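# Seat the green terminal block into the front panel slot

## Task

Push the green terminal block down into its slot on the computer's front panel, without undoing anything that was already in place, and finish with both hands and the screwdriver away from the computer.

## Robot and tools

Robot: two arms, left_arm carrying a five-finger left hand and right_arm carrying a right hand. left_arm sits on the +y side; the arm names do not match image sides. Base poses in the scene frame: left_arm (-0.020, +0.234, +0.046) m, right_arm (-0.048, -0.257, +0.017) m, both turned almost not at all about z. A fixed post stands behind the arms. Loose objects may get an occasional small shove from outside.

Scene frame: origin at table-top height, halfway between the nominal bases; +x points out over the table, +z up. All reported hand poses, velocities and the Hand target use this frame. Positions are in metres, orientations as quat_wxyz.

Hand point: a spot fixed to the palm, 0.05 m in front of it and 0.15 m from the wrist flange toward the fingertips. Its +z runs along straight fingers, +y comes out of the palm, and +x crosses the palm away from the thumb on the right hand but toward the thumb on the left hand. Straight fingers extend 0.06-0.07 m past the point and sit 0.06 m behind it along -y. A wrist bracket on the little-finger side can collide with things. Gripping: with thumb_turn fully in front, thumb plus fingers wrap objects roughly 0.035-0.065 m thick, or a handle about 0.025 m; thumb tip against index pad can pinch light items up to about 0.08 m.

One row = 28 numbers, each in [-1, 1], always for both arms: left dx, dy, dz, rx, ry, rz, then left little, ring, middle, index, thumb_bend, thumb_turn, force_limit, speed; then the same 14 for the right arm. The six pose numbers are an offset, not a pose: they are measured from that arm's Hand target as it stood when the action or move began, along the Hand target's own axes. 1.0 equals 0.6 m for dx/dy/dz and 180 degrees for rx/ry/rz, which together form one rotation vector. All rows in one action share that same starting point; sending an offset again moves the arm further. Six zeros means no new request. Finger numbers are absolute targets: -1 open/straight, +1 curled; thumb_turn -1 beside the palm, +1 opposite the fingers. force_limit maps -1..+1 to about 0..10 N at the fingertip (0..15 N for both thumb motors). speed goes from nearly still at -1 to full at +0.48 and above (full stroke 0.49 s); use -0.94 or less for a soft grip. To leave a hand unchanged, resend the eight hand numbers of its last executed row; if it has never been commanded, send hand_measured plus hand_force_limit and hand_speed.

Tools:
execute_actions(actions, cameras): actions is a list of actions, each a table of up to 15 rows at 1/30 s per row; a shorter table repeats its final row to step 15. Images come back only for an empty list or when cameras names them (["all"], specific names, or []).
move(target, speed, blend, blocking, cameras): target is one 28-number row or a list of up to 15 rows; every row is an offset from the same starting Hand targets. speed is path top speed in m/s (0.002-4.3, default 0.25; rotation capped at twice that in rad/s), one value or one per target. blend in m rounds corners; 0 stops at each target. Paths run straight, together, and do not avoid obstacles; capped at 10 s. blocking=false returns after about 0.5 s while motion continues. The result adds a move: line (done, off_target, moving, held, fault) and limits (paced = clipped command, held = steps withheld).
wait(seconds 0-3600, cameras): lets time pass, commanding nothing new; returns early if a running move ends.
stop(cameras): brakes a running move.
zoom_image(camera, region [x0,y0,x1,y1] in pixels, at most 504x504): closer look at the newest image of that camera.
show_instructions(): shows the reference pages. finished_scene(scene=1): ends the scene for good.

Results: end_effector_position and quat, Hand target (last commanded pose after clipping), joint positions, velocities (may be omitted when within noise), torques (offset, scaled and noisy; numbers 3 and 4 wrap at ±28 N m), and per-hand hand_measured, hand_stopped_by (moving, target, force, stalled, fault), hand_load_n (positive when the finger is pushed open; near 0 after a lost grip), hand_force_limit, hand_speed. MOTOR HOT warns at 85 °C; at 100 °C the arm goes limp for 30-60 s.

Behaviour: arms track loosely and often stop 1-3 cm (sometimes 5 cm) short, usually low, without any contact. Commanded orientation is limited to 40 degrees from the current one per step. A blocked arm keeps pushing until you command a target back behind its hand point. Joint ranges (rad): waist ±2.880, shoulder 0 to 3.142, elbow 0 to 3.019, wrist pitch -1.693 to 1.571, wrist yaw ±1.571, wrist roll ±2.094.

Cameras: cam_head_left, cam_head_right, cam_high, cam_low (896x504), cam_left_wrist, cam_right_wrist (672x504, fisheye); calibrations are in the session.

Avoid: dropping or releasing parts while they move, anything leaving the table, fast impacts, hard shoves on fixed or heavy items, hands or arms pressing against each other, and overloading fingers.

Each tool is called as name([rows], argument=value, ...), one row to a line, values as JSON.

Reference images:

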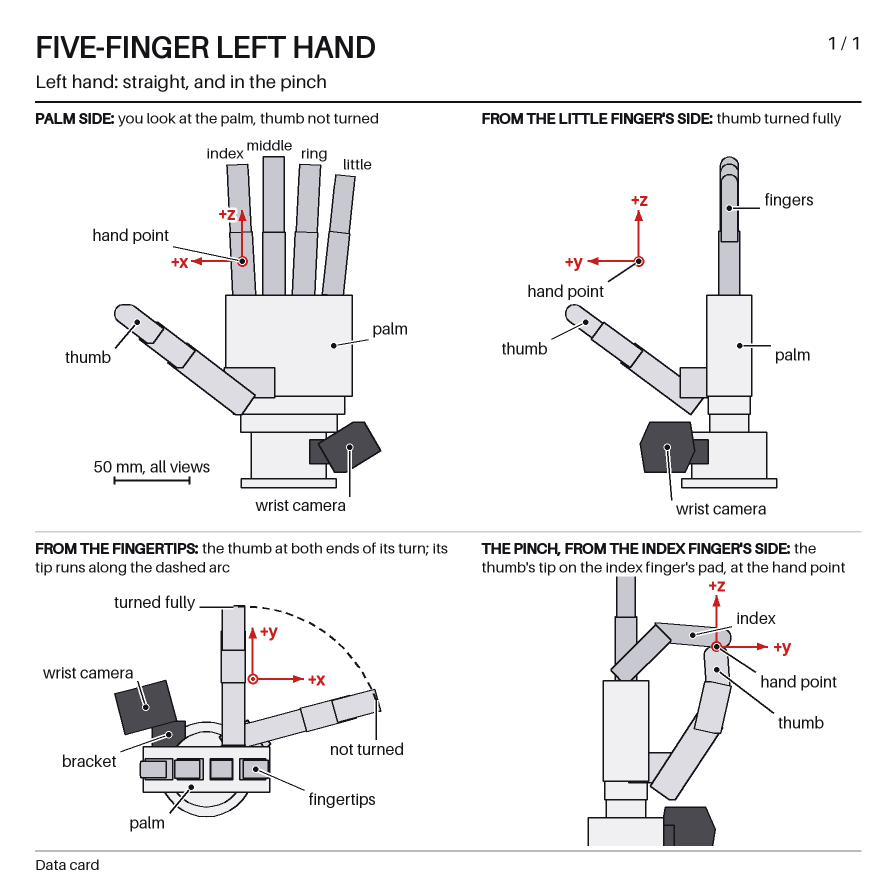

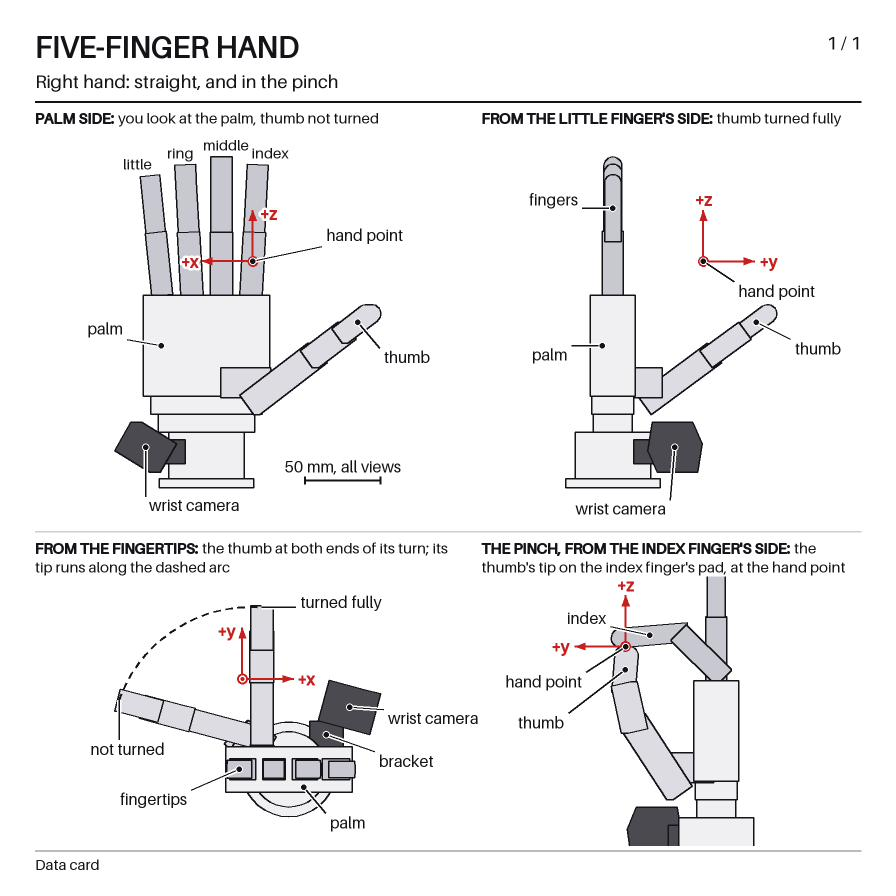

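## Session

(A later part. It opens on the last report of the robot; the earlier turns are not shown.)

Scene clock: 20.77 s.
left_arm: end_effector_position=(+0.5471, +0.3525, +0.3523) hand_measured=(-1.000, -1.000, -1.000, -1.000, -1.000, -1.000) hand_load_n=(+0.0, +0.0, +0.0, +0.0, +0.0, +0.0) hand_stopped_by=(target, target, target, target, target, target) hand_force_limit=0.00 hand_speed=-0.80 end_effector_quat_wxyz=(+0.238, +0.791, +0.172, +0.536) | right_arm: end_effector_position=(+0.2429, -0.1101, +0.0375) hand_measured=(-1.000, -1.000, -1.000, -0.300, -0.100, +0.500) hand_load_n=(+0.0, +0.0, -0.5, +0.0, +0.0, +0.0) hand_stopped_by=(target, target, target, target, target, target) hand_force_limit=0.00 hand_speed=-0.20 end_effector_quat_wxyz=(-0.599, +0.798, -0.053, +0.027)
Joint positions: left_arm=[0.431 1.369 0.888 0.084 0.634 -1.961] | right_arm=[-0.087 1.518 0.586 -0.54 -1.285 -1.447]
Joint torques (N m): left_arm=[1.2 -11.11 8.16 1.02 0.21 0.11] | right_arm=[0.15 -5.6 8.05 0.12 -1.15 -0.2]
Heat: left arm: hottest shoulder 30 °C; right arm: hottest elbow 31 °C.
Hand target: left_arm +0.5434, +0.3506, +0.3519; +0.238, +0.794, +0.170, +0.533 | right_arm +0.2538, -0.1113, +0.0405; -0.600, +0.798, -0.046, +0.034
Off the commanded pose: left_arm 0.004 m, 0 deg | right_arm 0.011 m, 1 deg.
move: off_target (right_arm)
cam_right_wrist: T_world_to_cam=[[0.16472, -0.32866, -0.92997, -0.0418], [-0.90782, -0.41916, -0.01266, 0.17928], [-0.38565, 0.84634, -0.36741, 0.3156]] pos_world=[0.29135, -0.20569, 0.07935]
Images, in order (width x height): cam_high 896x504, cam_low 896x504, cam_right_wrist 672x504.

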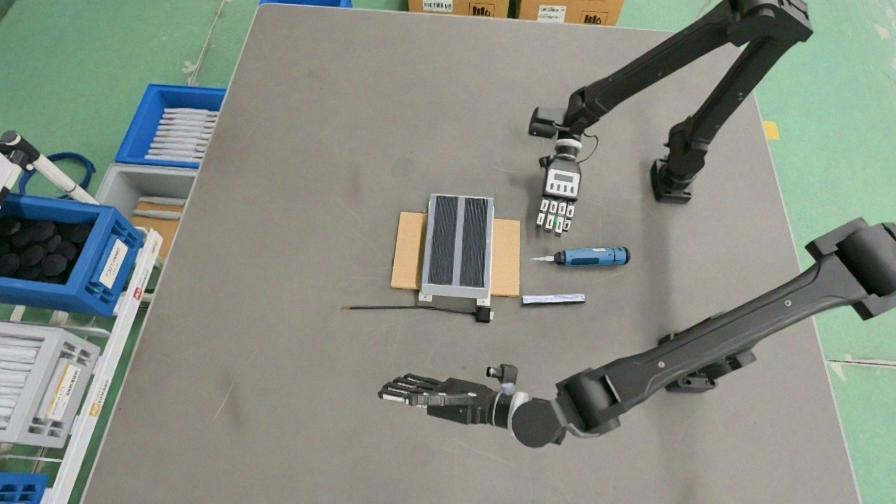

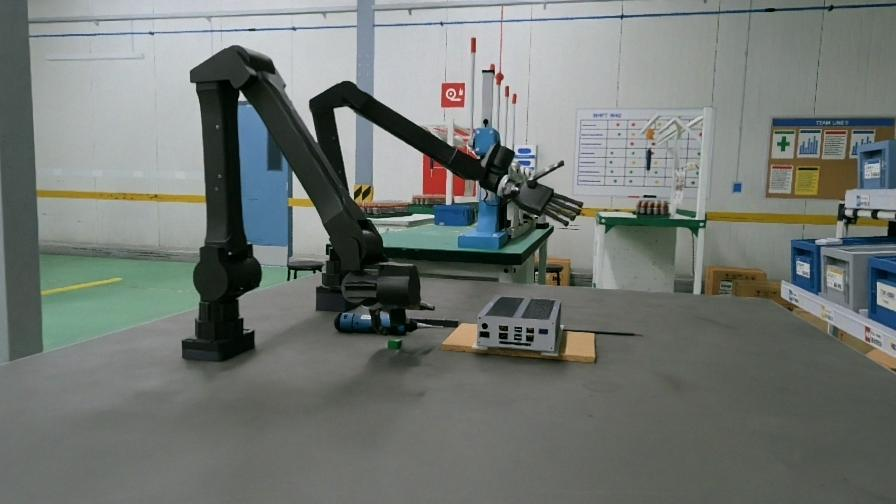

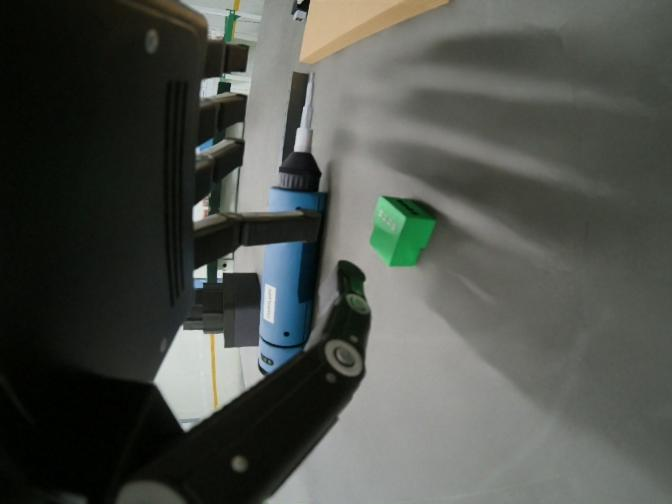

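move(target=[0,0,0,0,0,0,-1,-1,-1,-1,-1,-1,0,-0.8,0.0269,0.0138,-0.0048,0,0,0,-1,-1,-1,-0.3,-0.1,0.5,0,-0.2], cameras=["cam_right_wrist"], speed=0.1)

zoom_image(camera="cam_right_wrist", region=[310, 150, 430, 310])

Scene clock: 23.00 s.
left_arm: end_effector_position=(+0.5471, +0.3525, +0.3523) hand_measured=(-1.000, -1.000, -1.000, -1.000, -1.000, -1.000) hand_load_n=(+0.0, +0.0, +0.0, +0.0, +0.0, +0.0) hand_stopped_by=(target, target, target, target, target, target) hand_force_limit=0.00 hand_speed=-0.80 end_effector_quat_wxyz=(+0.238, +0.791, +0.172, +0.536) | right_arm: end_effector_position=(+0.2563, -0.1128, +0.0307) hand_measured=(-1.000, -1.000, -1.000, -0.300, -0.100, +0.500) hand_load_n=(+0.0, +0.0, +0.0, +0.0, +0.5, +0.0) hand_stopped_by=(target, target, target, target, target, target) hand_force_limit=0.00 hand_speed=-0.20 end_effector_quat_wxyz=(-0.599, +0.799, -0.048, +0.023)
Joint positions: left_arm=[0.431 1.369 0.888 0.084 0.634 -1.961] | right_arm=[-0.09 1.58 0.636 -0.585 -1.286 -1.506]
Joint torques (N m): left_arm=[1.2 -11.11 8.16 1.03 0.21 0.1] | right_arm=[-0.79 -6.24 7.88 0.03 -1.16 -0.18]
Heat: left arm: hottest shoulder 30 °C; right arm: hottest elbow 31 °C.
Hand target: left_arm +0.5434, +0.3506, +0.3519; +0.238, +0.794, +0.170, +0.533 | right_arm +0.2691, -0.1181, +0.0332; -0.600, +0.798, -0.046, +0.034
Off the commanded pose: left_arm 0.004 m, 0 deg | right_arm 0.014 m, 1 deg.
move: off_target (right_arm)
cam_right_wrist: T_world_to_cam=[[0.16934, -0.32684, -0.92978, -0.05217], [-0.90219, -0.43115, -0.01276, 0.18751], [-0.39671, 0.841, -0.36789, 0.32282]] pos_world=[0.30606, -0.2077, 0.07265]

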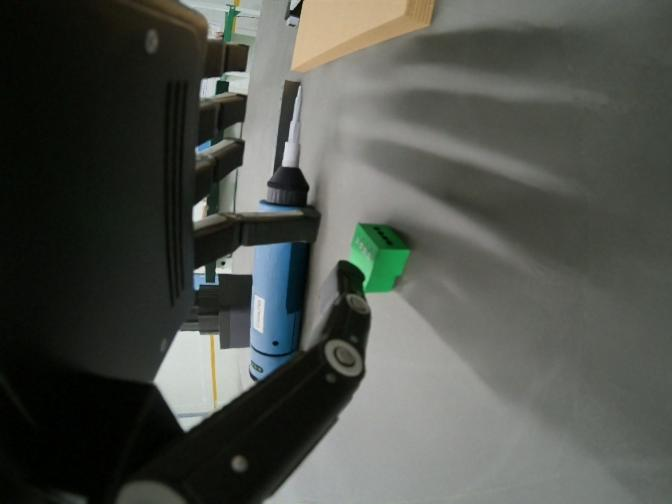

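Scaled by 3.150 from the camera's image (finer frame: 960x720).

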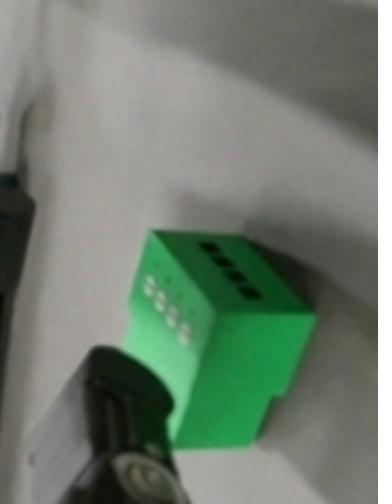

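move(target=[0,0,0,0,0,0,-1,-1,-1,-1,-1,-1,0,-0.8,0.0043,0.0098,-0.0045,0,0,0,-1,-1,-1,-0.3,-0.1,0.5,0,-0.2], cameras=["cam_right_wrist"], speed=0.1)

zoom_image(camera="cam_right_wrist", region=[300, 170, 420, 330])

Scene clock: 24.23 s.
left_arm: end_effector_position=(+0.5471, +0.3525, +0.3523) hand_measured=(-1.000, -1.000, -1.000, -1.000, -1.000, -1.000) hand_load_n=(+0.0, +0.0, +0.0, +0.0, +0.0, +0.0) hand_stopped_by=(target, target, target, target, target, target) hand_force_limit=0.00 hand_speed=-0.80 end_effector_quat_wxyz=(+0.238, +0.791, +0.172, +0.536) | right_arm: end_effector_position=(+0.2587, -0.1174, +0.0264) hand_measured=(-1.000, -1.000, -1.000, -0.300, -0.100, +0.500) hand_load_n=(+0.0, +0.0, +0.0, +0.0, +0.0, +0.0) hand_stopped_by=(target, target, target, target, target, target) hand_force_limit=0.00 hand_speed=-0.20 end_effector_quat_wxyz=(-0.599, +0.799, -0.048, +0.024)
Joint positions: left_arm=[0.431 1.369 0.888 0.084 0.634 -1.961] | right_arm=[-0.104 1.605 0.65 -0.617 -1.287 -1.552]
Joint torques (N m): left_arm=[1.2 -11.16 8.16 1.02 0.21 0.1] | right_arm=[-0.67 -6.36 7.72 0.01 -1.15 -0.22]
Heat: left arm: hottest shoulder 30 °C; right arm: hottest elbow 31 °C.
Hand target: left_arm +0.5434, +0.3506, +0.3519; +0.238, +0.794, +0.170, +0.533 | right_arm +0.2711, -0.1226, +0.0283; -0.600, +0.798, -0.046, +0.034
Off the commanded pose: left_arm 0.004 m, 0 deg | right_arm 0.014 m, 1 deg.
move: off_target (right_arm)
cam_right_wrist: T_world_to_cam=[[0.16981, -0.32698, -0.92965, -0.05822], [-0.90253, -0.43041, -0.01348, 0.18776], [-0.39572, 0.84133, -0.3682, 0.32577]] pos_world=[0.30826, -0.2123, 0.06835]

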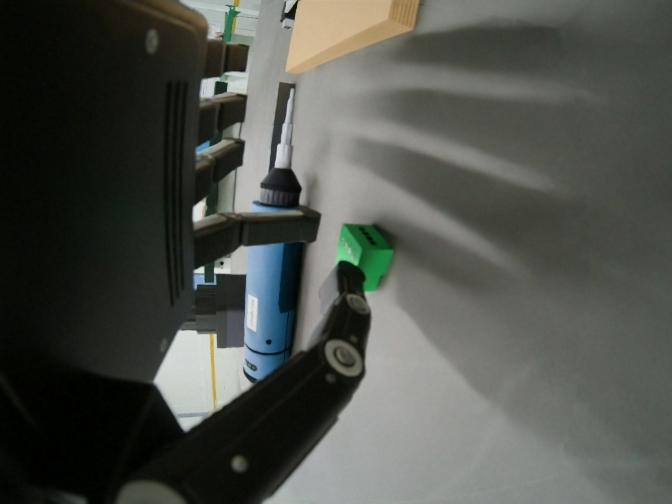

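Scaled by 3.150 from the camera's image (finer frame: 960x720).

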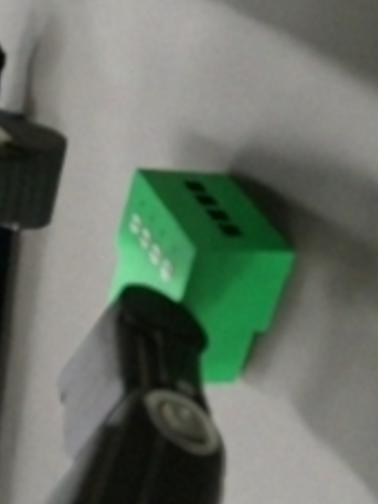

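move(target=[0,0,0,0,0,0,-1,-1,-1,-1,-1,-1,0,-0.8,0.0005,0.0214,0.0062,0,0,0,-1,-1,-1,-0.3,-0.1,0.5,0,-0.2], cameras=["cam_right_wrist","cam_low"], speed=0.05)

zoom_image(camera="cam_right_wrist", region=[290, 170, 410, 330])

zoom_image(camera="cam_low", region=[350, 290, 450, 360])

Scene clock: 25.20 s.
left_arm: end_effector_position=(+0.5471, +0.3525, +0.3523) hand_measured=(-1.000, -1.000, -1.000, -1.000, -1.000, -1.000) hand_load_n=(+0.0, +0.0, +0.0, +0.0, -0.5, +0.0) hand_stopped_by=(target, target, target, target, target, target) hand_force_limit=0.00 hand_speed=-0.80 end_effector_quat_wxyz=(+0.238, +0.791, +0.172, +0.536) | right_arm: end_effector_position=(+0.2585, -0.1174, +0.0145) hand_measured=(-1.000, -1.000, -1.000, -0.300, -0.100, +0.500) hand_load_n=(+0.0, +0.0, +0.0, +0.0, +0.0, +0.0) hand_stopped_by=(target, target, target, target, target, target) hand_force_limit=0.00 hand_speed=-0.20 end_effector_quat_wxyz=(-0.600, +0.798, -0.051, +0.019)
Joint positions: left_arm=[0.431 1.369 0.888 0.084 0.634 -1.961] | right_arm=[-0.104 1.646 0.65 -0.592 -1.287 -1.556]
Joint torques (N m): left_arm=[1.2 -11.11 8.16 1.02 0.21 0.11] | right_arm=[-0.73 -6.65 6.9 0.57 -1.14 -0.19]
Heat: left arm: hottest shoulder 30 °C; right arm: hottest elbow 31 °C.
Hand target: left_arm +0.5434, +0.3506, +0.3519; +0.238, +0.794, +0.170, +0.533 | right_arm +0.2715, -0.1226, +0.0149; -0.600, +0.798, -0.046, +0.034
Off the commanded pose: left_arm 0.004 m, 0 deg | right_arm 0.014 m, 2 deg.
move: off_target (right_arm)
cam_right_wrist: T_world_to_cam=[[0.15981, -0.32533, -0.932, -0.06643], [-0.90212, -0.43146, -0.00408, 0.18708], [-0.40079, 0.84143, -0.36244, 0.32255]] pos_world=[0.30866, -0.2123, 0.05575]
Images, in order (width x height): cam_low 896x504, cam_right_wrist 672x504.

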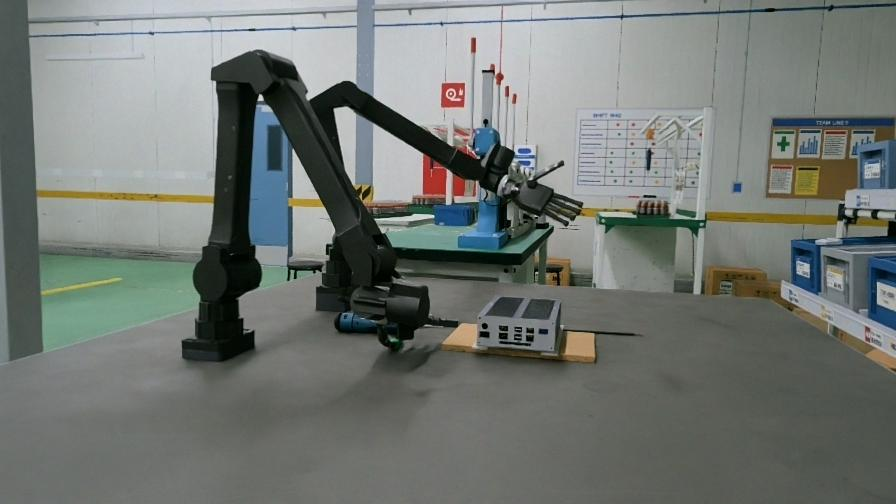

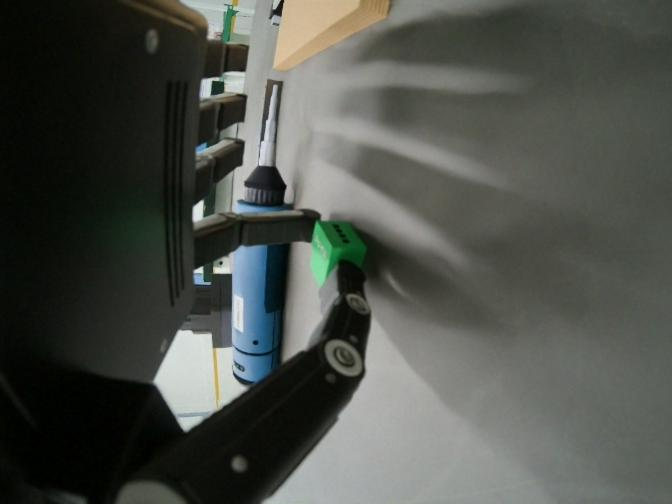

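Scaled by 3.150 from the camera's image (finer frame: 960x720).

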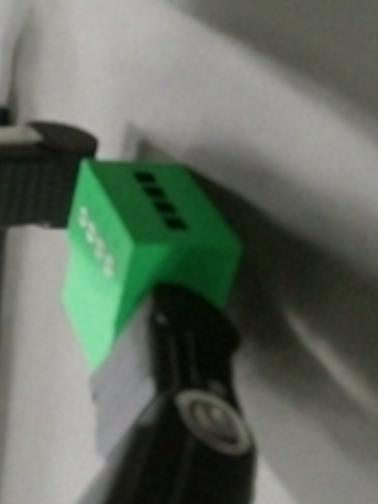

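Scaled by 5.040 from the camera's image (finer frame: 1280x720).

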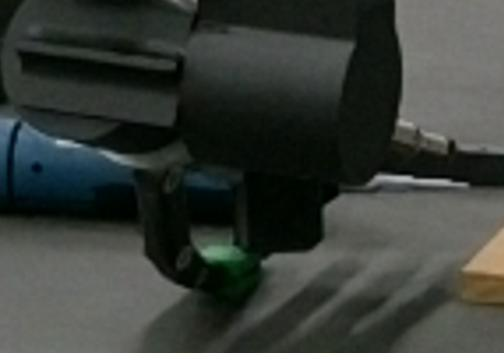

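move(target=[0,0,0,0,0,0,-1,-1,-1,-1,-1,-1,0,-0.8,0,0.0006,0.0098,0,0,0,-1,-1,-1,-0.3,-0.1,0.5,0,-0.2], cameras=["cam_right_wrist"], speed=0.05)

zoom_image(camera="cam_right_wrist", region=[290, 170, 410, 330])

Scene clock: 26.60 s.
left_arm: end_effector_position=(+0.5471, +0.3525, +0.3523) hand_measured=(-1.000, -1.000, -1.000, -1.000, -1.000, -1.000) hand_load_n=(+0.0, +0.0, +0.0, +0.0, +0.0, +0.0) hand_stopped_by=(target, target, target, target, target, target) hand_force_limit=0.00 hand_speed=-0.80 end_effector_quat_wxyz=(+0.238, +0.791, +0.172, +0.536) | right_arm: end_effector_position=(+0.2687, -0.1180, +0.0136) hand_measured=(-1.000, -1.000, -1.000, -0.300, -0.100, +0.500) hand_load_n=(+0.0, +0.0, +0.0, +0.0, +0.5, +0.0) hand_stopped_by=(target, target, target, target, target, target) hand_force_limit=0.00 hand_speed=-0.20 end_effector_quat_wxyz=(-0.599, +0.798, -0.044, +0.036)
Joint positions: left_arm=[0.431 1.369 0.888 0.084 0.634 -1.961] | right_arm=[-0.104 1.646 0.65 -0.527 -1.288 -1.525]
Joint torques (N m): left_arm=[1.2 -11.11 8.16 1.03 0.22 0.1] | right_arm=[0.5 -6.77 5.97 0.65 -1.12 0.03]
Heat: left arm: hottest shoulder 30 °C; right arm: hottest elbow 31 °C.
Hand target: left_arm +0.5434, +0.3506, +0.3519; +0.238, +0.794, +0.170, +0.533 | right_arm +0.2720, -0.1171, +0.0130; -0.600, +0.798, -0.046, +0.034
Off the commanded pose: left_arm 0.004 m, 0 deg | right_arm 0.004 m, 0 deg.
move: done
cam_right_wrist: T_world_to_cam=[[0.18954, -0.32928, -0.92502, -0.07766], [-0.90519, -0.42359, -0.03469, 0.19817], [-0.3804, 0.84389, -0.37834, 0.32193]] pos_world=[0.31657, -0.2133, 0.05684]

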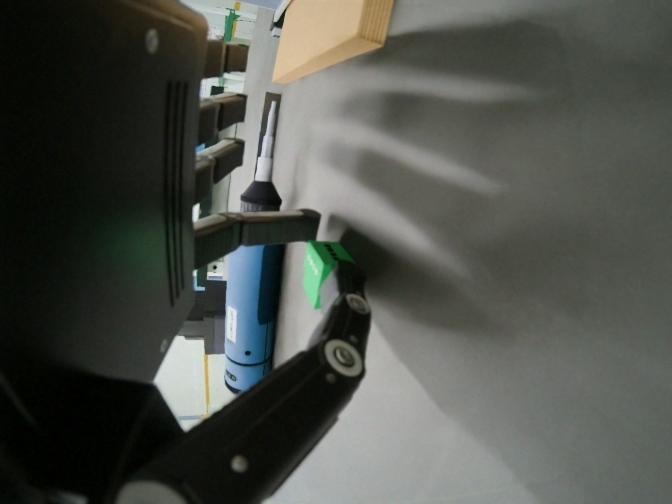

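Scaled by 3.150 from the camera's image (finer frame: 960x720).

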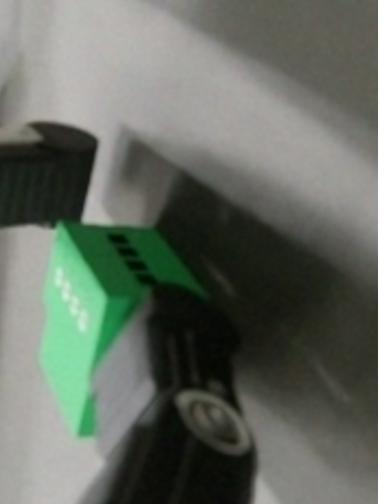

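move(target=[0,0,0,0,0,0,-1,-1,-1,-1,-1,-1,0,-0.8,-0.0185,-0.0018,0.0070,0,0,0,-1,-1,-1,-0.3,-0.1,0.5,0,-0.2], cameras=["cam_right_wrist"], speed=0.05)

zoom_image(camera="cam_right_wrist", region=[290, 170, 410, 330])

Scene clock: 27.67 s.
left_arm: end_effector_position=(+0.5471, +0.3525, +0.3523) hand_measured=(-1.000, -1.000, -1.000, -1.000, -1.000, -1.000) hand_load_n=(+0.0, +0.0, +0.0, +0.0, +0.0, +0.0) hand_stopped_by=(target, target, target, target, target, target) hand_force_limit=0.00 hand_speed=-0.80 end_effector_quat_wxyz=(+0.238, +0.791, +0.172, +0.536) | right_arm: end_effector_position=(+0.2638, -0.1161, +0.0113) hand_measured=(-1.000, -1.000, -1.000, -0.300, -0.100, +0.500) hand_load_n=(+0.0, +0.0, +0.0, -0.5, +0.0, +0.0) hand_stopped_by=(target, target, target, target, target, target) hand_force_limit=0.00 hand_speed=-0.20 end_effector_quat_wxyz=(-0.600, +0.798, -0.050, +0.037)
Joint positions: left_arm=[0.431 1.369 0.888 0.084 0.634 -1.961] | right_arm=[-0.101 1.635 0.621 -0.464 -1.288 -1.474]
Joint torques (N m): left_arm=[1.2 -11.11 8.16 1.03 0.21 0.11] | right_arm=[1.26 -7.71 4.75 0.72 -1.07 0.01]
Heat: left arm: hottest shoulder 30 °C; right arm: hottest elbow 31 °C.
Hand target: left_arm +0.5434, +0.3506, +0.3519; +0.238, +0.794, +0.170, +0.533 | right_arm +0.2616, -0.1116, +0.0129; -0.600, +0.798, -0.046, +0.034
Off the commanded pose: left_arm 0.004 m, 0 deg | right_arm 0.005 m, 1 deg.
move: done
cam_right_wrist: T_world_to_cam=[[0.18184, -0.33005, -0.92628, -0.07623], [-0.90996, -0.41352, -0.03129, 0.19681], [-0.37271, 0.84857, -0.37553, 0.31608]] pos_world=[0.31076, -0.21199, 0.05424]

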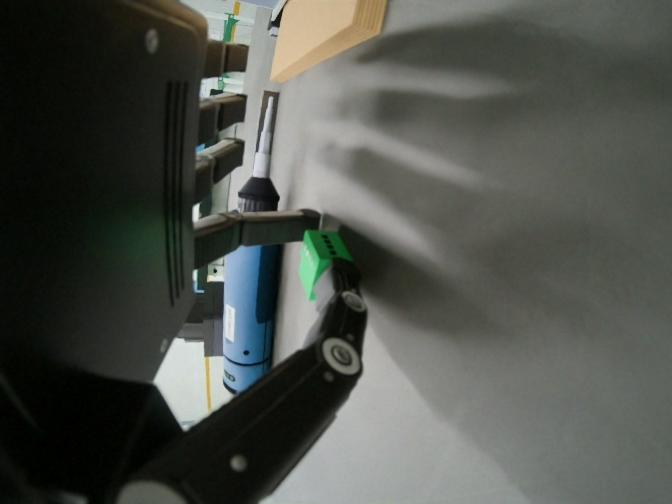

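Scaled by 3.150 from the camera's image (finer frame: 960x720).

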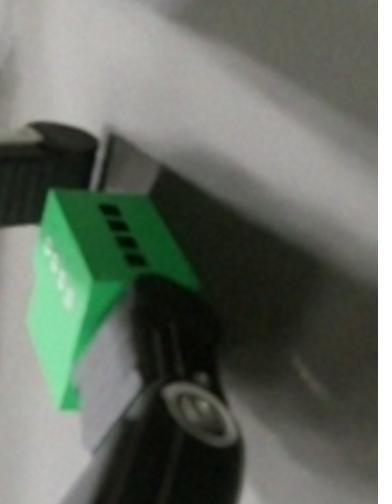

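move(target=[0,0,0,0,0,0,-1,-1,-1,-1,-1,-1,0,-0.8,-0.0085,-0.0090,0.0017,0,0,0,-1,-1,-1,-0.3,-0.1,0.5,0,-0.2], cameras=["cam_right_wrist"], speed=0.05)

zoom_image(camera="cam_right_wrist", region=[290, 170, 410, 330])

Scene clock: 29.27 s.
left_arm: end_effector_position=(+0.5471, +0.3525, +0.3523) hand_measured=(-1.000, -1.000, -1.000, -1.000, -1.000, -1.000) hand_load_n=(+0.0, +0.0, +0.0, +0.0, -0.5, +0.0) hand_stopped_by=(target, target, target, target, target, target) hand_force_limit=0.00 hand_speed=-0.80 end_effector_quat_wxyz=(+0.238, +0.791, +0.172, +0.536) | right_arm: end_effector_position=(+0.2597, -0.1135, +0.0170) hand_measured=(-1.000, -1.000, -1.000, -0.300, -0.100, +0.500) hand_load_n=(+0.0, +0.0, +0.0, +0.0, +0.0, +0.0) hand_stopped_by=(target, target, target, target, target, target) hand_force_limit=0.00 hand_speed=-0.20 end_effector_quat_wxyz=(-0.600, +0.798, -0.050, +0.039)
Joint positions: left_arm=[0.431 1.369 0.888 0.084 0.634 -1.961] | right_arm=[-0.094 1.605 0.604 -0.447 -1.288 -1.444]
Joint torques (N m): left_arm=[1.2 -11.16 8.17 1.03 0.21 0.11] | right_arm=[1.38 -7.36 4.89 0.77 -1.02 0.01]
Heat: left arm: hottest shoulder 30 °C; right arm: hottest elbow 31 °C.
Hand target: left_arm +0.5434, +0.3506, +0.3519; +0.238, +0.794, +0.170, +0.533 | right_arm +0.2568, -0.1085, +0.0178; -0.600, +0.798, -0.046, +0.034
Off the commanded pose: left_arm 0.004 m, 0 deg | right_arm 0.006 m, 1 deg.
move: done
cam_right_wrist: T_world_to_cam=[[0.18353, -0.32974, -0.92606, -0.06981], [-0.91063, -0.41184, -0.03383, 0.19482], [-0.37024, 0.8495, -0.37586, 0.31395]] pos_world=[0.30646, -0.20949, 0.05994]

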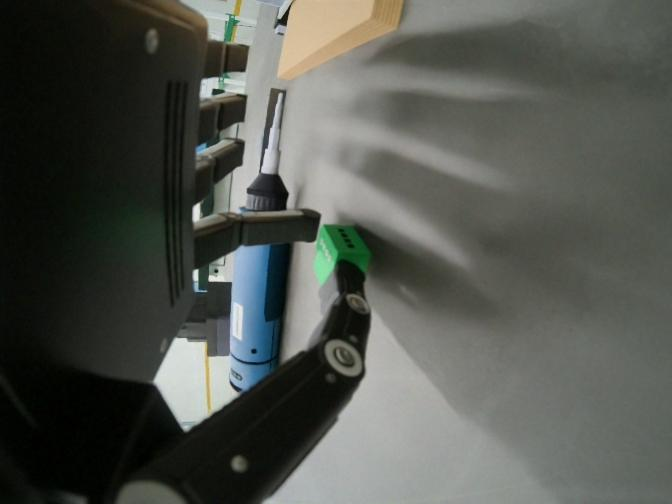

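Scaled by 3.150 from the camera's image (finer frame: 960x720).

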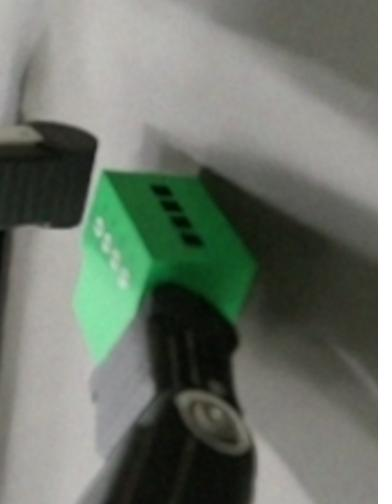

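move(target=[0,0,0,0,0,0,-1,-1,-1,-1,-1,-1,0,-0.8,-0.0005,0.0035,0.0060,0,0,0,-1,-1,-1,-0.3,-0.1,0.5,0,-0.2], cameras=["cam_right_wrist"], speed=0.05)

zoom_image(camera="cam_right_wrist", region=[290, 170, 410, 330])

Scene clock: 30.43 s.
left_arm: end_effector_position=(+0.5471, +0.3525, +0.3523) hand_measured=(-1.000, -1.000, -1.000, -1.000, -1.000, -1.000) hand_load_n=(+0.0, +0.0, +0.0, +0.0, +0.0, +0.0) hand_stopped_by=(target, target, target, target, target, target) hand_force_limit=0.00 hand_speed=-0.80 end_effector_quat_wxyz=(+0.238, +0.791, +0.172, +0.536) | right_arm: end_effector_position=(+0.2605, -0.1105, +0.0158) hand_measured=(-1.000, -1.000, -1.000, -0.300, -0.100, +0.500) hand_load_n=(+0.0, +0.0, +0.0, +0.0, +0.0, +0.0) hand_stopped_by=(target, target, target, target, target, target) hand_force_limit=0.00 hand_speed=-0.20 end_effector_quat_wxyz=(-0.600, +0.797, -0.048, +0.041)
Joint positions: left_arm=[0.431 1.369 0.888 0.084 0.634 -1.961] | right_arm=[-0.085 1.605 0.596 -0.402 -1.288 -1.412]
Joint torques (N m): left_arm=[1.2 -11.11 8.17 1.02 0.21 0.11] | right_arm=[1.38 -6.95 4.86 0.8 -0.95 0.07]
Heat: left arm: hottest shoulder 30 °C; right arm: hottest elbow 31 °C.
Hand target: left_arm +0.5434, +0.3506, +0.3519; +0.238, +0.794, +0.170, +0.533 | right_arm +0.2570, -0.1056, +0.0148; -0.600, +0.798, -0.046, +0.034
Off the commanded pose: left_arm 0.004 m, 0 deg | right_arm 0.006 m, 1 deg.
move: done
cam_right_wrist: T_world_to_cam=[[0.18877, -0.32899, -0.92527, -0.07135], [-0.91029, -0.41212, -0.03918, 0.19663], [-0.36843, 0.84966, -0.37727, 0.31078]] pos_world=[0.30696, -0.20649, 0.05894]

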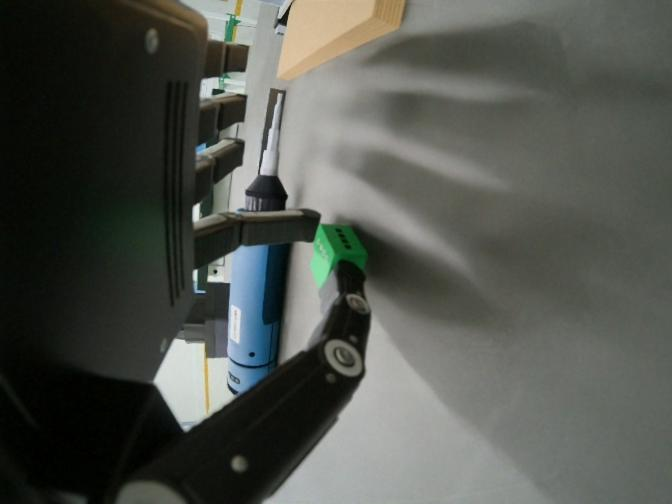

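Scaled by 3.150 from the camera's image (finer frame: 960x720).

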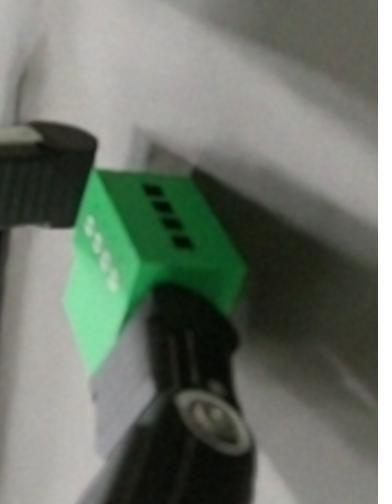

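move(target=[0,0,0,0,0,0,-1,-1,-1,-1,-1,-1,0,-0.8,0,0.0052,0.0032,0,0,0,-1,-1,-1,-0.3,-0.1,0.5,0,-0.2], cameras=["cam_right_wrist"], speed=0.05)

zoom_image(camera="cam_right_wrist", region=[290, 170, 410, 330])

Scene clock: 31.20 s.
left_arm: end_effector_position=(+0.5471, +0.3525, +0.3523) hand_measured=(-1.000, -1.000, -1.000, -1.000, -1.000, -1.000) hand_load_n=(-0.5, +0.0, +0.0, +0.0, -0.5, +0.0) hand_stopped_by=(target, target, target, target, target, target) hand_force_limit=0.00 hand_speed=-0.80 end_effector_quat_wxyz=(+0.238, +0.791, +0.172, +0.536) | right_arm: end_effector_position=(+0.2617, -0.1098, +0.0150) hand_measured=(-1.000, -1.000, -1.000, -0.300, -0.100, +0.500) hand_load_n=(+0.0, +0.0, +0.0, +0.0, +0.0, +0.0) hand_stopped_by=(target, target, target, target, target, target) hand_force_limit=0.00 hand_speed=-0.20 end_effector_quat_wxyz=(-0.600, +0.797, -0.045, +0.045)
Joint positions: left_arm=[0.431 1.369 0.888 0.084 0.634 -1.961] | right_arm=[-0.083 1.605 0.591 -0.379 -1.288 -1.402]
Joint torques (N m): left_arm=[1.2 -11.11 8.16 1.02 0.22 0.11] | right_arm=[1.44 -6.24 4.86 0.76 -0.91 0.01]
Heat: left arm: hottest shoulder 30 °C; right arm: hottest elbow 31 °C.
Hand target: left_arm +0.5434, +0.3506, +0.3519; +0.238, +0.794, +0.170, +0.533 | right_arm +0.2569, -0.1046, +0.0112; -0.600, +0.798, -0.046, +0.034
Off the commanded pose: left_arm 0.004 m, 0 deg | right_arm 0.008 m, 1 deg.
move: done
cam_right_wrist: T_world_to_cam=[[0.19709, -0.32931, -0.92342, -0.07428], [-0.91012, -0.41162, -0.04746, 0.19818], [-0.36447, 0.84978, -0.38083, 0.30938]] pos_world=[0.30776, -0.20579, 0.05863]

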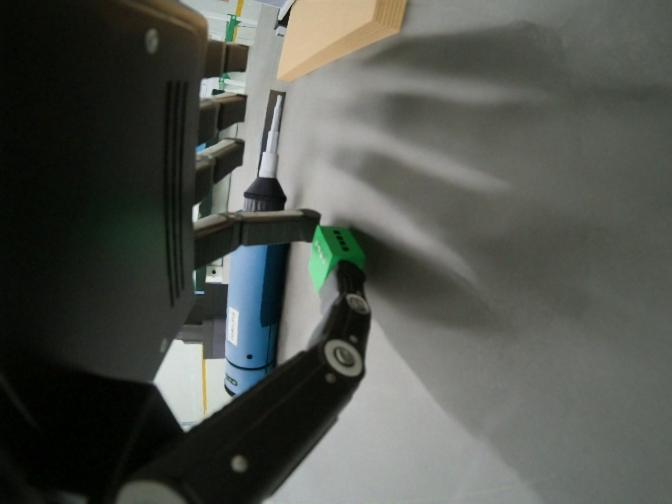

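Scaled by 3.150 from the camera's image (finer frame: 960x720).

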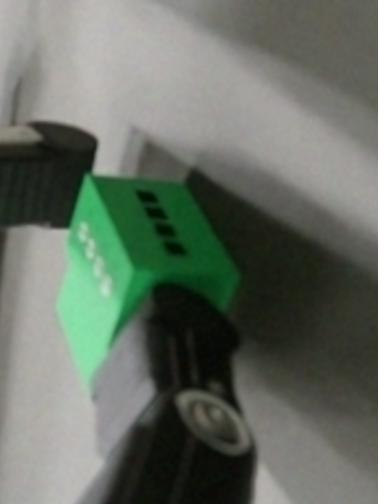

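move(target=[0,0,0,0,0,0,-1,-1,-1,-1,-1,-1,0,-0.8,-0.0025,0.0042,0.0008,0,0,0,-1,-1,-1,-0.3,-0.1,0.5,0,-0.2], cameras=["cam_right_wrist"], speed=0.05)

zoom_image(camera="cam_right_wrist", region=[290, 170, 410, 330])

Scene clock: 31.93 s.
left_arm: end_effector_position=(+0.5471, +0.3525, +0.3523) hand_measured=(-1.000, -1.000, -1.000, -1.000, -1.000, -1.000) hand_load_n=(+0.0, +0.0, +0.0, +0.0, -0.5, +0.0) hand_stopped_by=(target, target, target, target, target, target) hand_force_limit=0.00 hand_speed=-0.80 end_effector_quat_wxyz=(+0.238, +0.791, +0.172, +0.536) | right_arm: end_effector_position=(+0.2600, -0.1097, +0.0129) hand_measured=(-1.000, -1.000, -1.000, -0.300, -0.100, +0.500) hand_load_n=(-0.5, +0.0, +0.0, -0.5, +0.0, +0.0) hand_stopped_by=(target, target, target, target, target, target) hand_force_limit=0.00 hand_speed=-0.20 end_effector_quat_wxyz=(-0.600, +0.797, -0.045, +0.044)
Joint positions: left_arm=[0.431 1.369 0.888 0.084 0.634 -1.961] | right_arm=[-0.083 1.608 0.586 -0.37 -1.288 -1.402]
Joint torques (N m): left_arm=[1.2 -11.11 8.16 1.03 0.21 0.11] | right_arm=[1.32 -6.01 4.83 0.81 -0.92 0.01]
Heat: left arm: hottest shoulder 30 °C; right arm: hottest elbow 31 °C.
Hand target: left_arm +0.5434, +0.3506, +0.3519; +0.238, +0.794, +0.170, +0.533 | right_arm +0.2554, -0.1047, +0.0086; -0.600, +0.798, -0.046, +0.034
Off the commanded pose: left_arm 0.004 m, 0 deg | right_arm 0.008 m, 1 deg.
move: done
cam_right_wrist: T_world_to_cam=[[0.19671, -0.32926, -0.92352, -0.07581], [-0.9102, -0.41146, -0.04718, 0.19661], [-0.36446, 0.84988, -0.38063, 0.30784]] pos_world=[0.30606, -0.20569, 0.05643]

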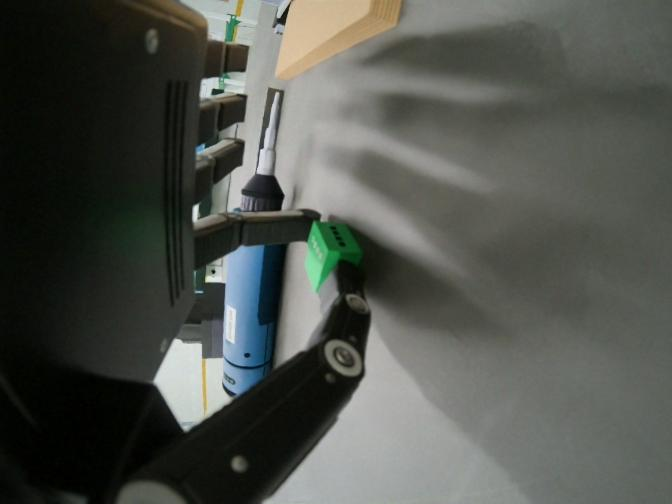

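Scaled by 3.150 from the camera's image (finer frame: 960x720).

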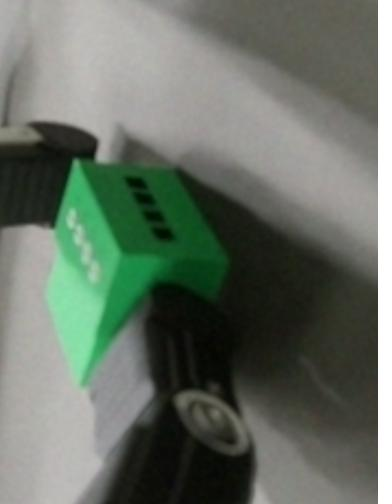

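move(target=[0,0,0,0,0,0,-1,-1,-1,-1,-1,-1,0,-0.8,0,0,0,0,0,0,-1,-1,-1,0.15,-0.1,0.5,-0.4,-0.94], cameras=["cam_right_wrist","cam_low"])

zoom_image(camera="cam_right_wrist", region=[290, 170, 410, 330])

zoom_image(camera="cam_low", region=[350, 290, 450, 360])

Scene clock: 33.87 s.
left_arm: end_effector_position=(+0.5471, +0.3525, +0.3523) hand_measured=(-1.000, -1.000, -1.000, -1.000, -1.000, -1.000) hand_load_n=(+0.0, +0.0, +0.0, +0.0, +0.0, +0.0) hand_stopped_by=(target, target, target, target, target, target) hand_force_limit=0.00 hand_speed=-0.80 end_effector_quat_wxyz=(+0.238, +0.791, +0.172, +0.536) | right_arm: end_effector_position=(+0.2597, -0.1082, +0.0141) hand_measured=(-1.000, -1.000, -1.000, -0.048, -0.100, +0.500) hand_load_n=(+0.0, +0.0, +0.0, +3.0, +0.5, +0.0) hand_stopped_by=(target, target, target, force, target, target) hand_force_limit=-0.40 hand_speed=-0.94 end_effector_quat_wxyz=(-0.603, +0.795, -0.045, +0.043)
Joint positions: left_arm=[0.431 1.369 0.888 0.084 0.634 -1.961] | right_arm=[-0.08 1.608 0.586 -0.367 -1.294 -1.397]
Joint torques (N m): left_arm=[1.2 -11.11 8.17 1.02 0.22 0.11] | right_arm=[1.2 -6.01 4.83 0.8 -0.61 -0.02]
Heat: left arm: hottest shoulder 30 °C; right arm: hottest elbow 31 °C.
Hand target: left_arm +0.5434, +0.3506, +0.3519; +0.238, +0.794, +0.170, +0.533 | right_arm +0.2554, -0.1047, +0.0086; -0.600, +0.798, -0.046, +0.034
Off the commanded pose: left_arm 0.004 m, 0 deg | right_arm 0.008 m, 1 deg.
move: done
cam_right_wrist: T_world_to_cam=[[0.19561, -0.32254, -0.92612, -0.07308], [-0.9094, -0.41312, -0.0482, 0.19651], [-0.36706, 0.85164, -0.37413, 0.30776]] pos_world=[0.30596, -0.20449, 0.05693]
Images, in order (width x height): cam_low 896x504, cam_right_wrist 672x504.

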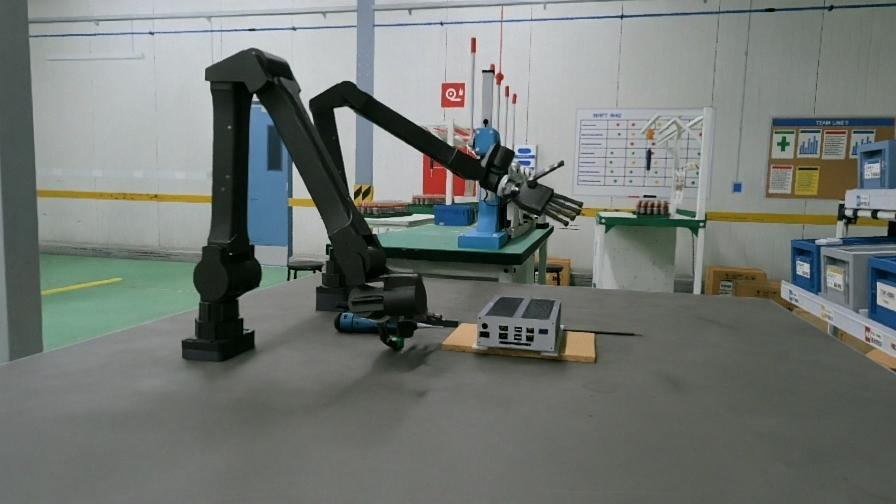

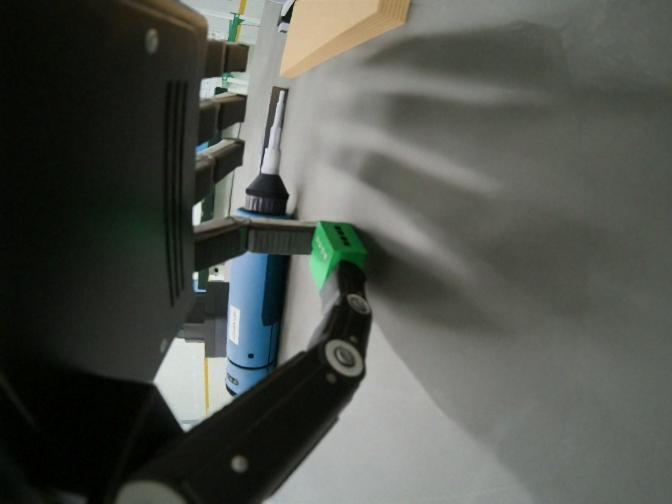

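Scaled by 3.150 from the camera's image (finer frame: 960x720).

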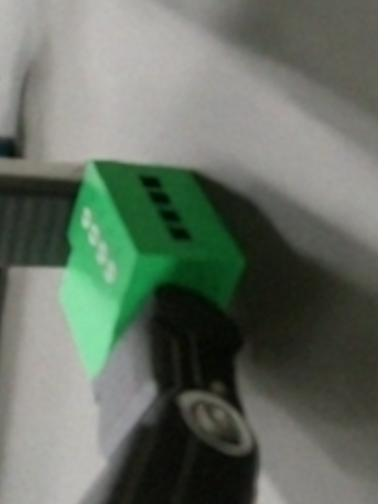

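Scaled by 5.040 from the camera's image (finer frame: 1280x720).

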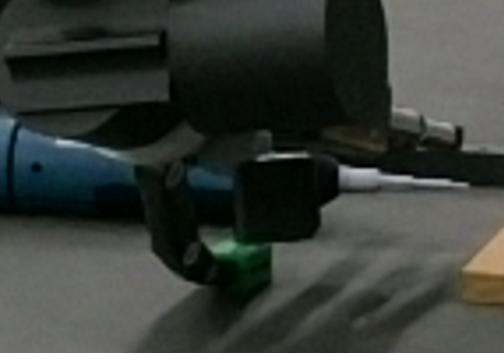

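move(target=[0,0,0,0,0,0,-1,-1,-1,-1,-1,-1,0,-0.8,0,-0.0961,-0.0278,0,0,0,-1,-1,-1,0.15,-0.1,0.5,-0.4,-0.94], cameras=["cam_right_wrist","cam_low"], speed=0.05)

zoom_image(camera="cam_right_wrist", region=[290, 170, 410, 330])

zoom_image(camera="cam_low", region=[350, 270, 450, 360])

Scene clock: 35.83 s.
left_arm: end_effector_position=(+0.5471, +0.3525, +0.3523) hand_measured=(-1.000, -1.000, -1.000, -1.000, -1.000, -1.000) hand_load_n=(+0.0, +0.0, +0.0, +0.0, +0.0, +0.0) hand_stopped_by=(target, target, target, target, target, target) hand_force_limit=0.00 hand_speed=-0.80 end_effector_quat_wxyz=(+0.238, +0.791, +0.172, +0.536) | right_arm: end_effector_position=(+0.2462, -0.1077, +0.0616) hand_measured=(-1.000, -1.000, -1.000, -0.048, -0.100, +0.500) hand_load_n=(+0.0, +0.0, +0.0, +2.5, +1.5, -0.5) hand_stopped_by=(target, target, target, force, target, target) hand_force_limit=-0.40 hand_speed=-0.94 end_effector_quat_wxyz=(-0.602, +0.796, -0.055, +0.032)
Joint positions: left_arm=[0.431 1.369 0.888 0.084 0.634 -1.961] | right_arm=[-0.08 1.445 0.597 -0.569 -1.29 -1.395]
Joint torques (N m): left_arm=[1.2 -11.11 8.17 1.02 0.21 0.11] | right_arm=[1.2 -6.18 8.94 0.1 -0.84 -0.01]
Heat: left arm: hottest shoulder 30 °C; right arm: hottest elbow 31 °C.
Hand target: left_arm +0.5434, +0.3506, +0.3519; +0.238, +0.794, +0.170, +0.533 | right_arm +0.2556, -0.1048, +0.0688; -0.600, +0.798, -0.046, +0.034
Off the commanded pose: left_arm 0.004 m, 0 deg | right_arm 0.012 m, 1 deg.
move: off_target (right_arm)
cam_right_wrist: T_world_to_cam=[[0.16775, -0.32484, -0.93077, -0.01936], [-0.91096, -0.412, -0.02039, 0.18565], [-0.37685, 0.85131, -0.36503, 0.32184]] pos_world=[0.29365, -0.20379, 0.10324]
Images, in order (width x height): cam_low 896x504, cam_right_wrist 672x504.

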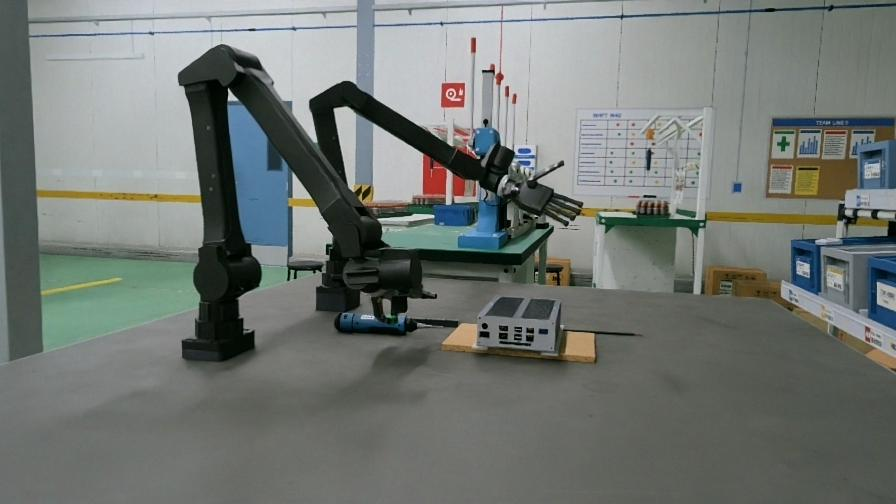

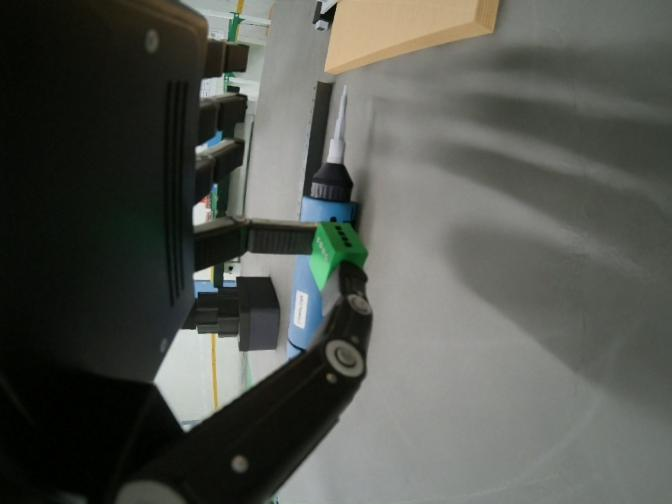

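Scaled by 3.150 from the camera's image (finer frame: 960x720).

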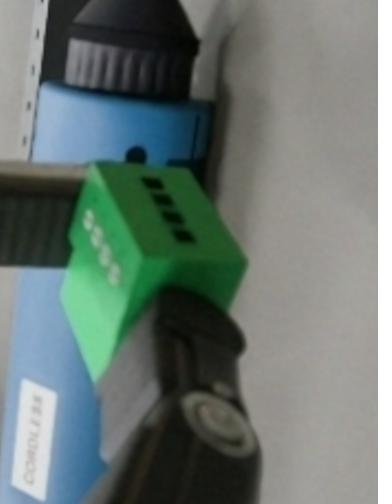

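Scaled by 5.040 from the camera's image (finer frame: 1280x720).

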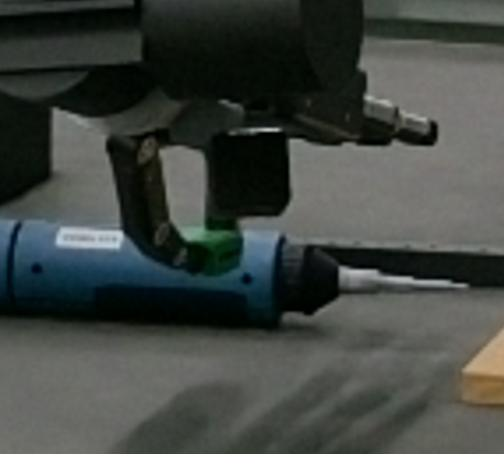

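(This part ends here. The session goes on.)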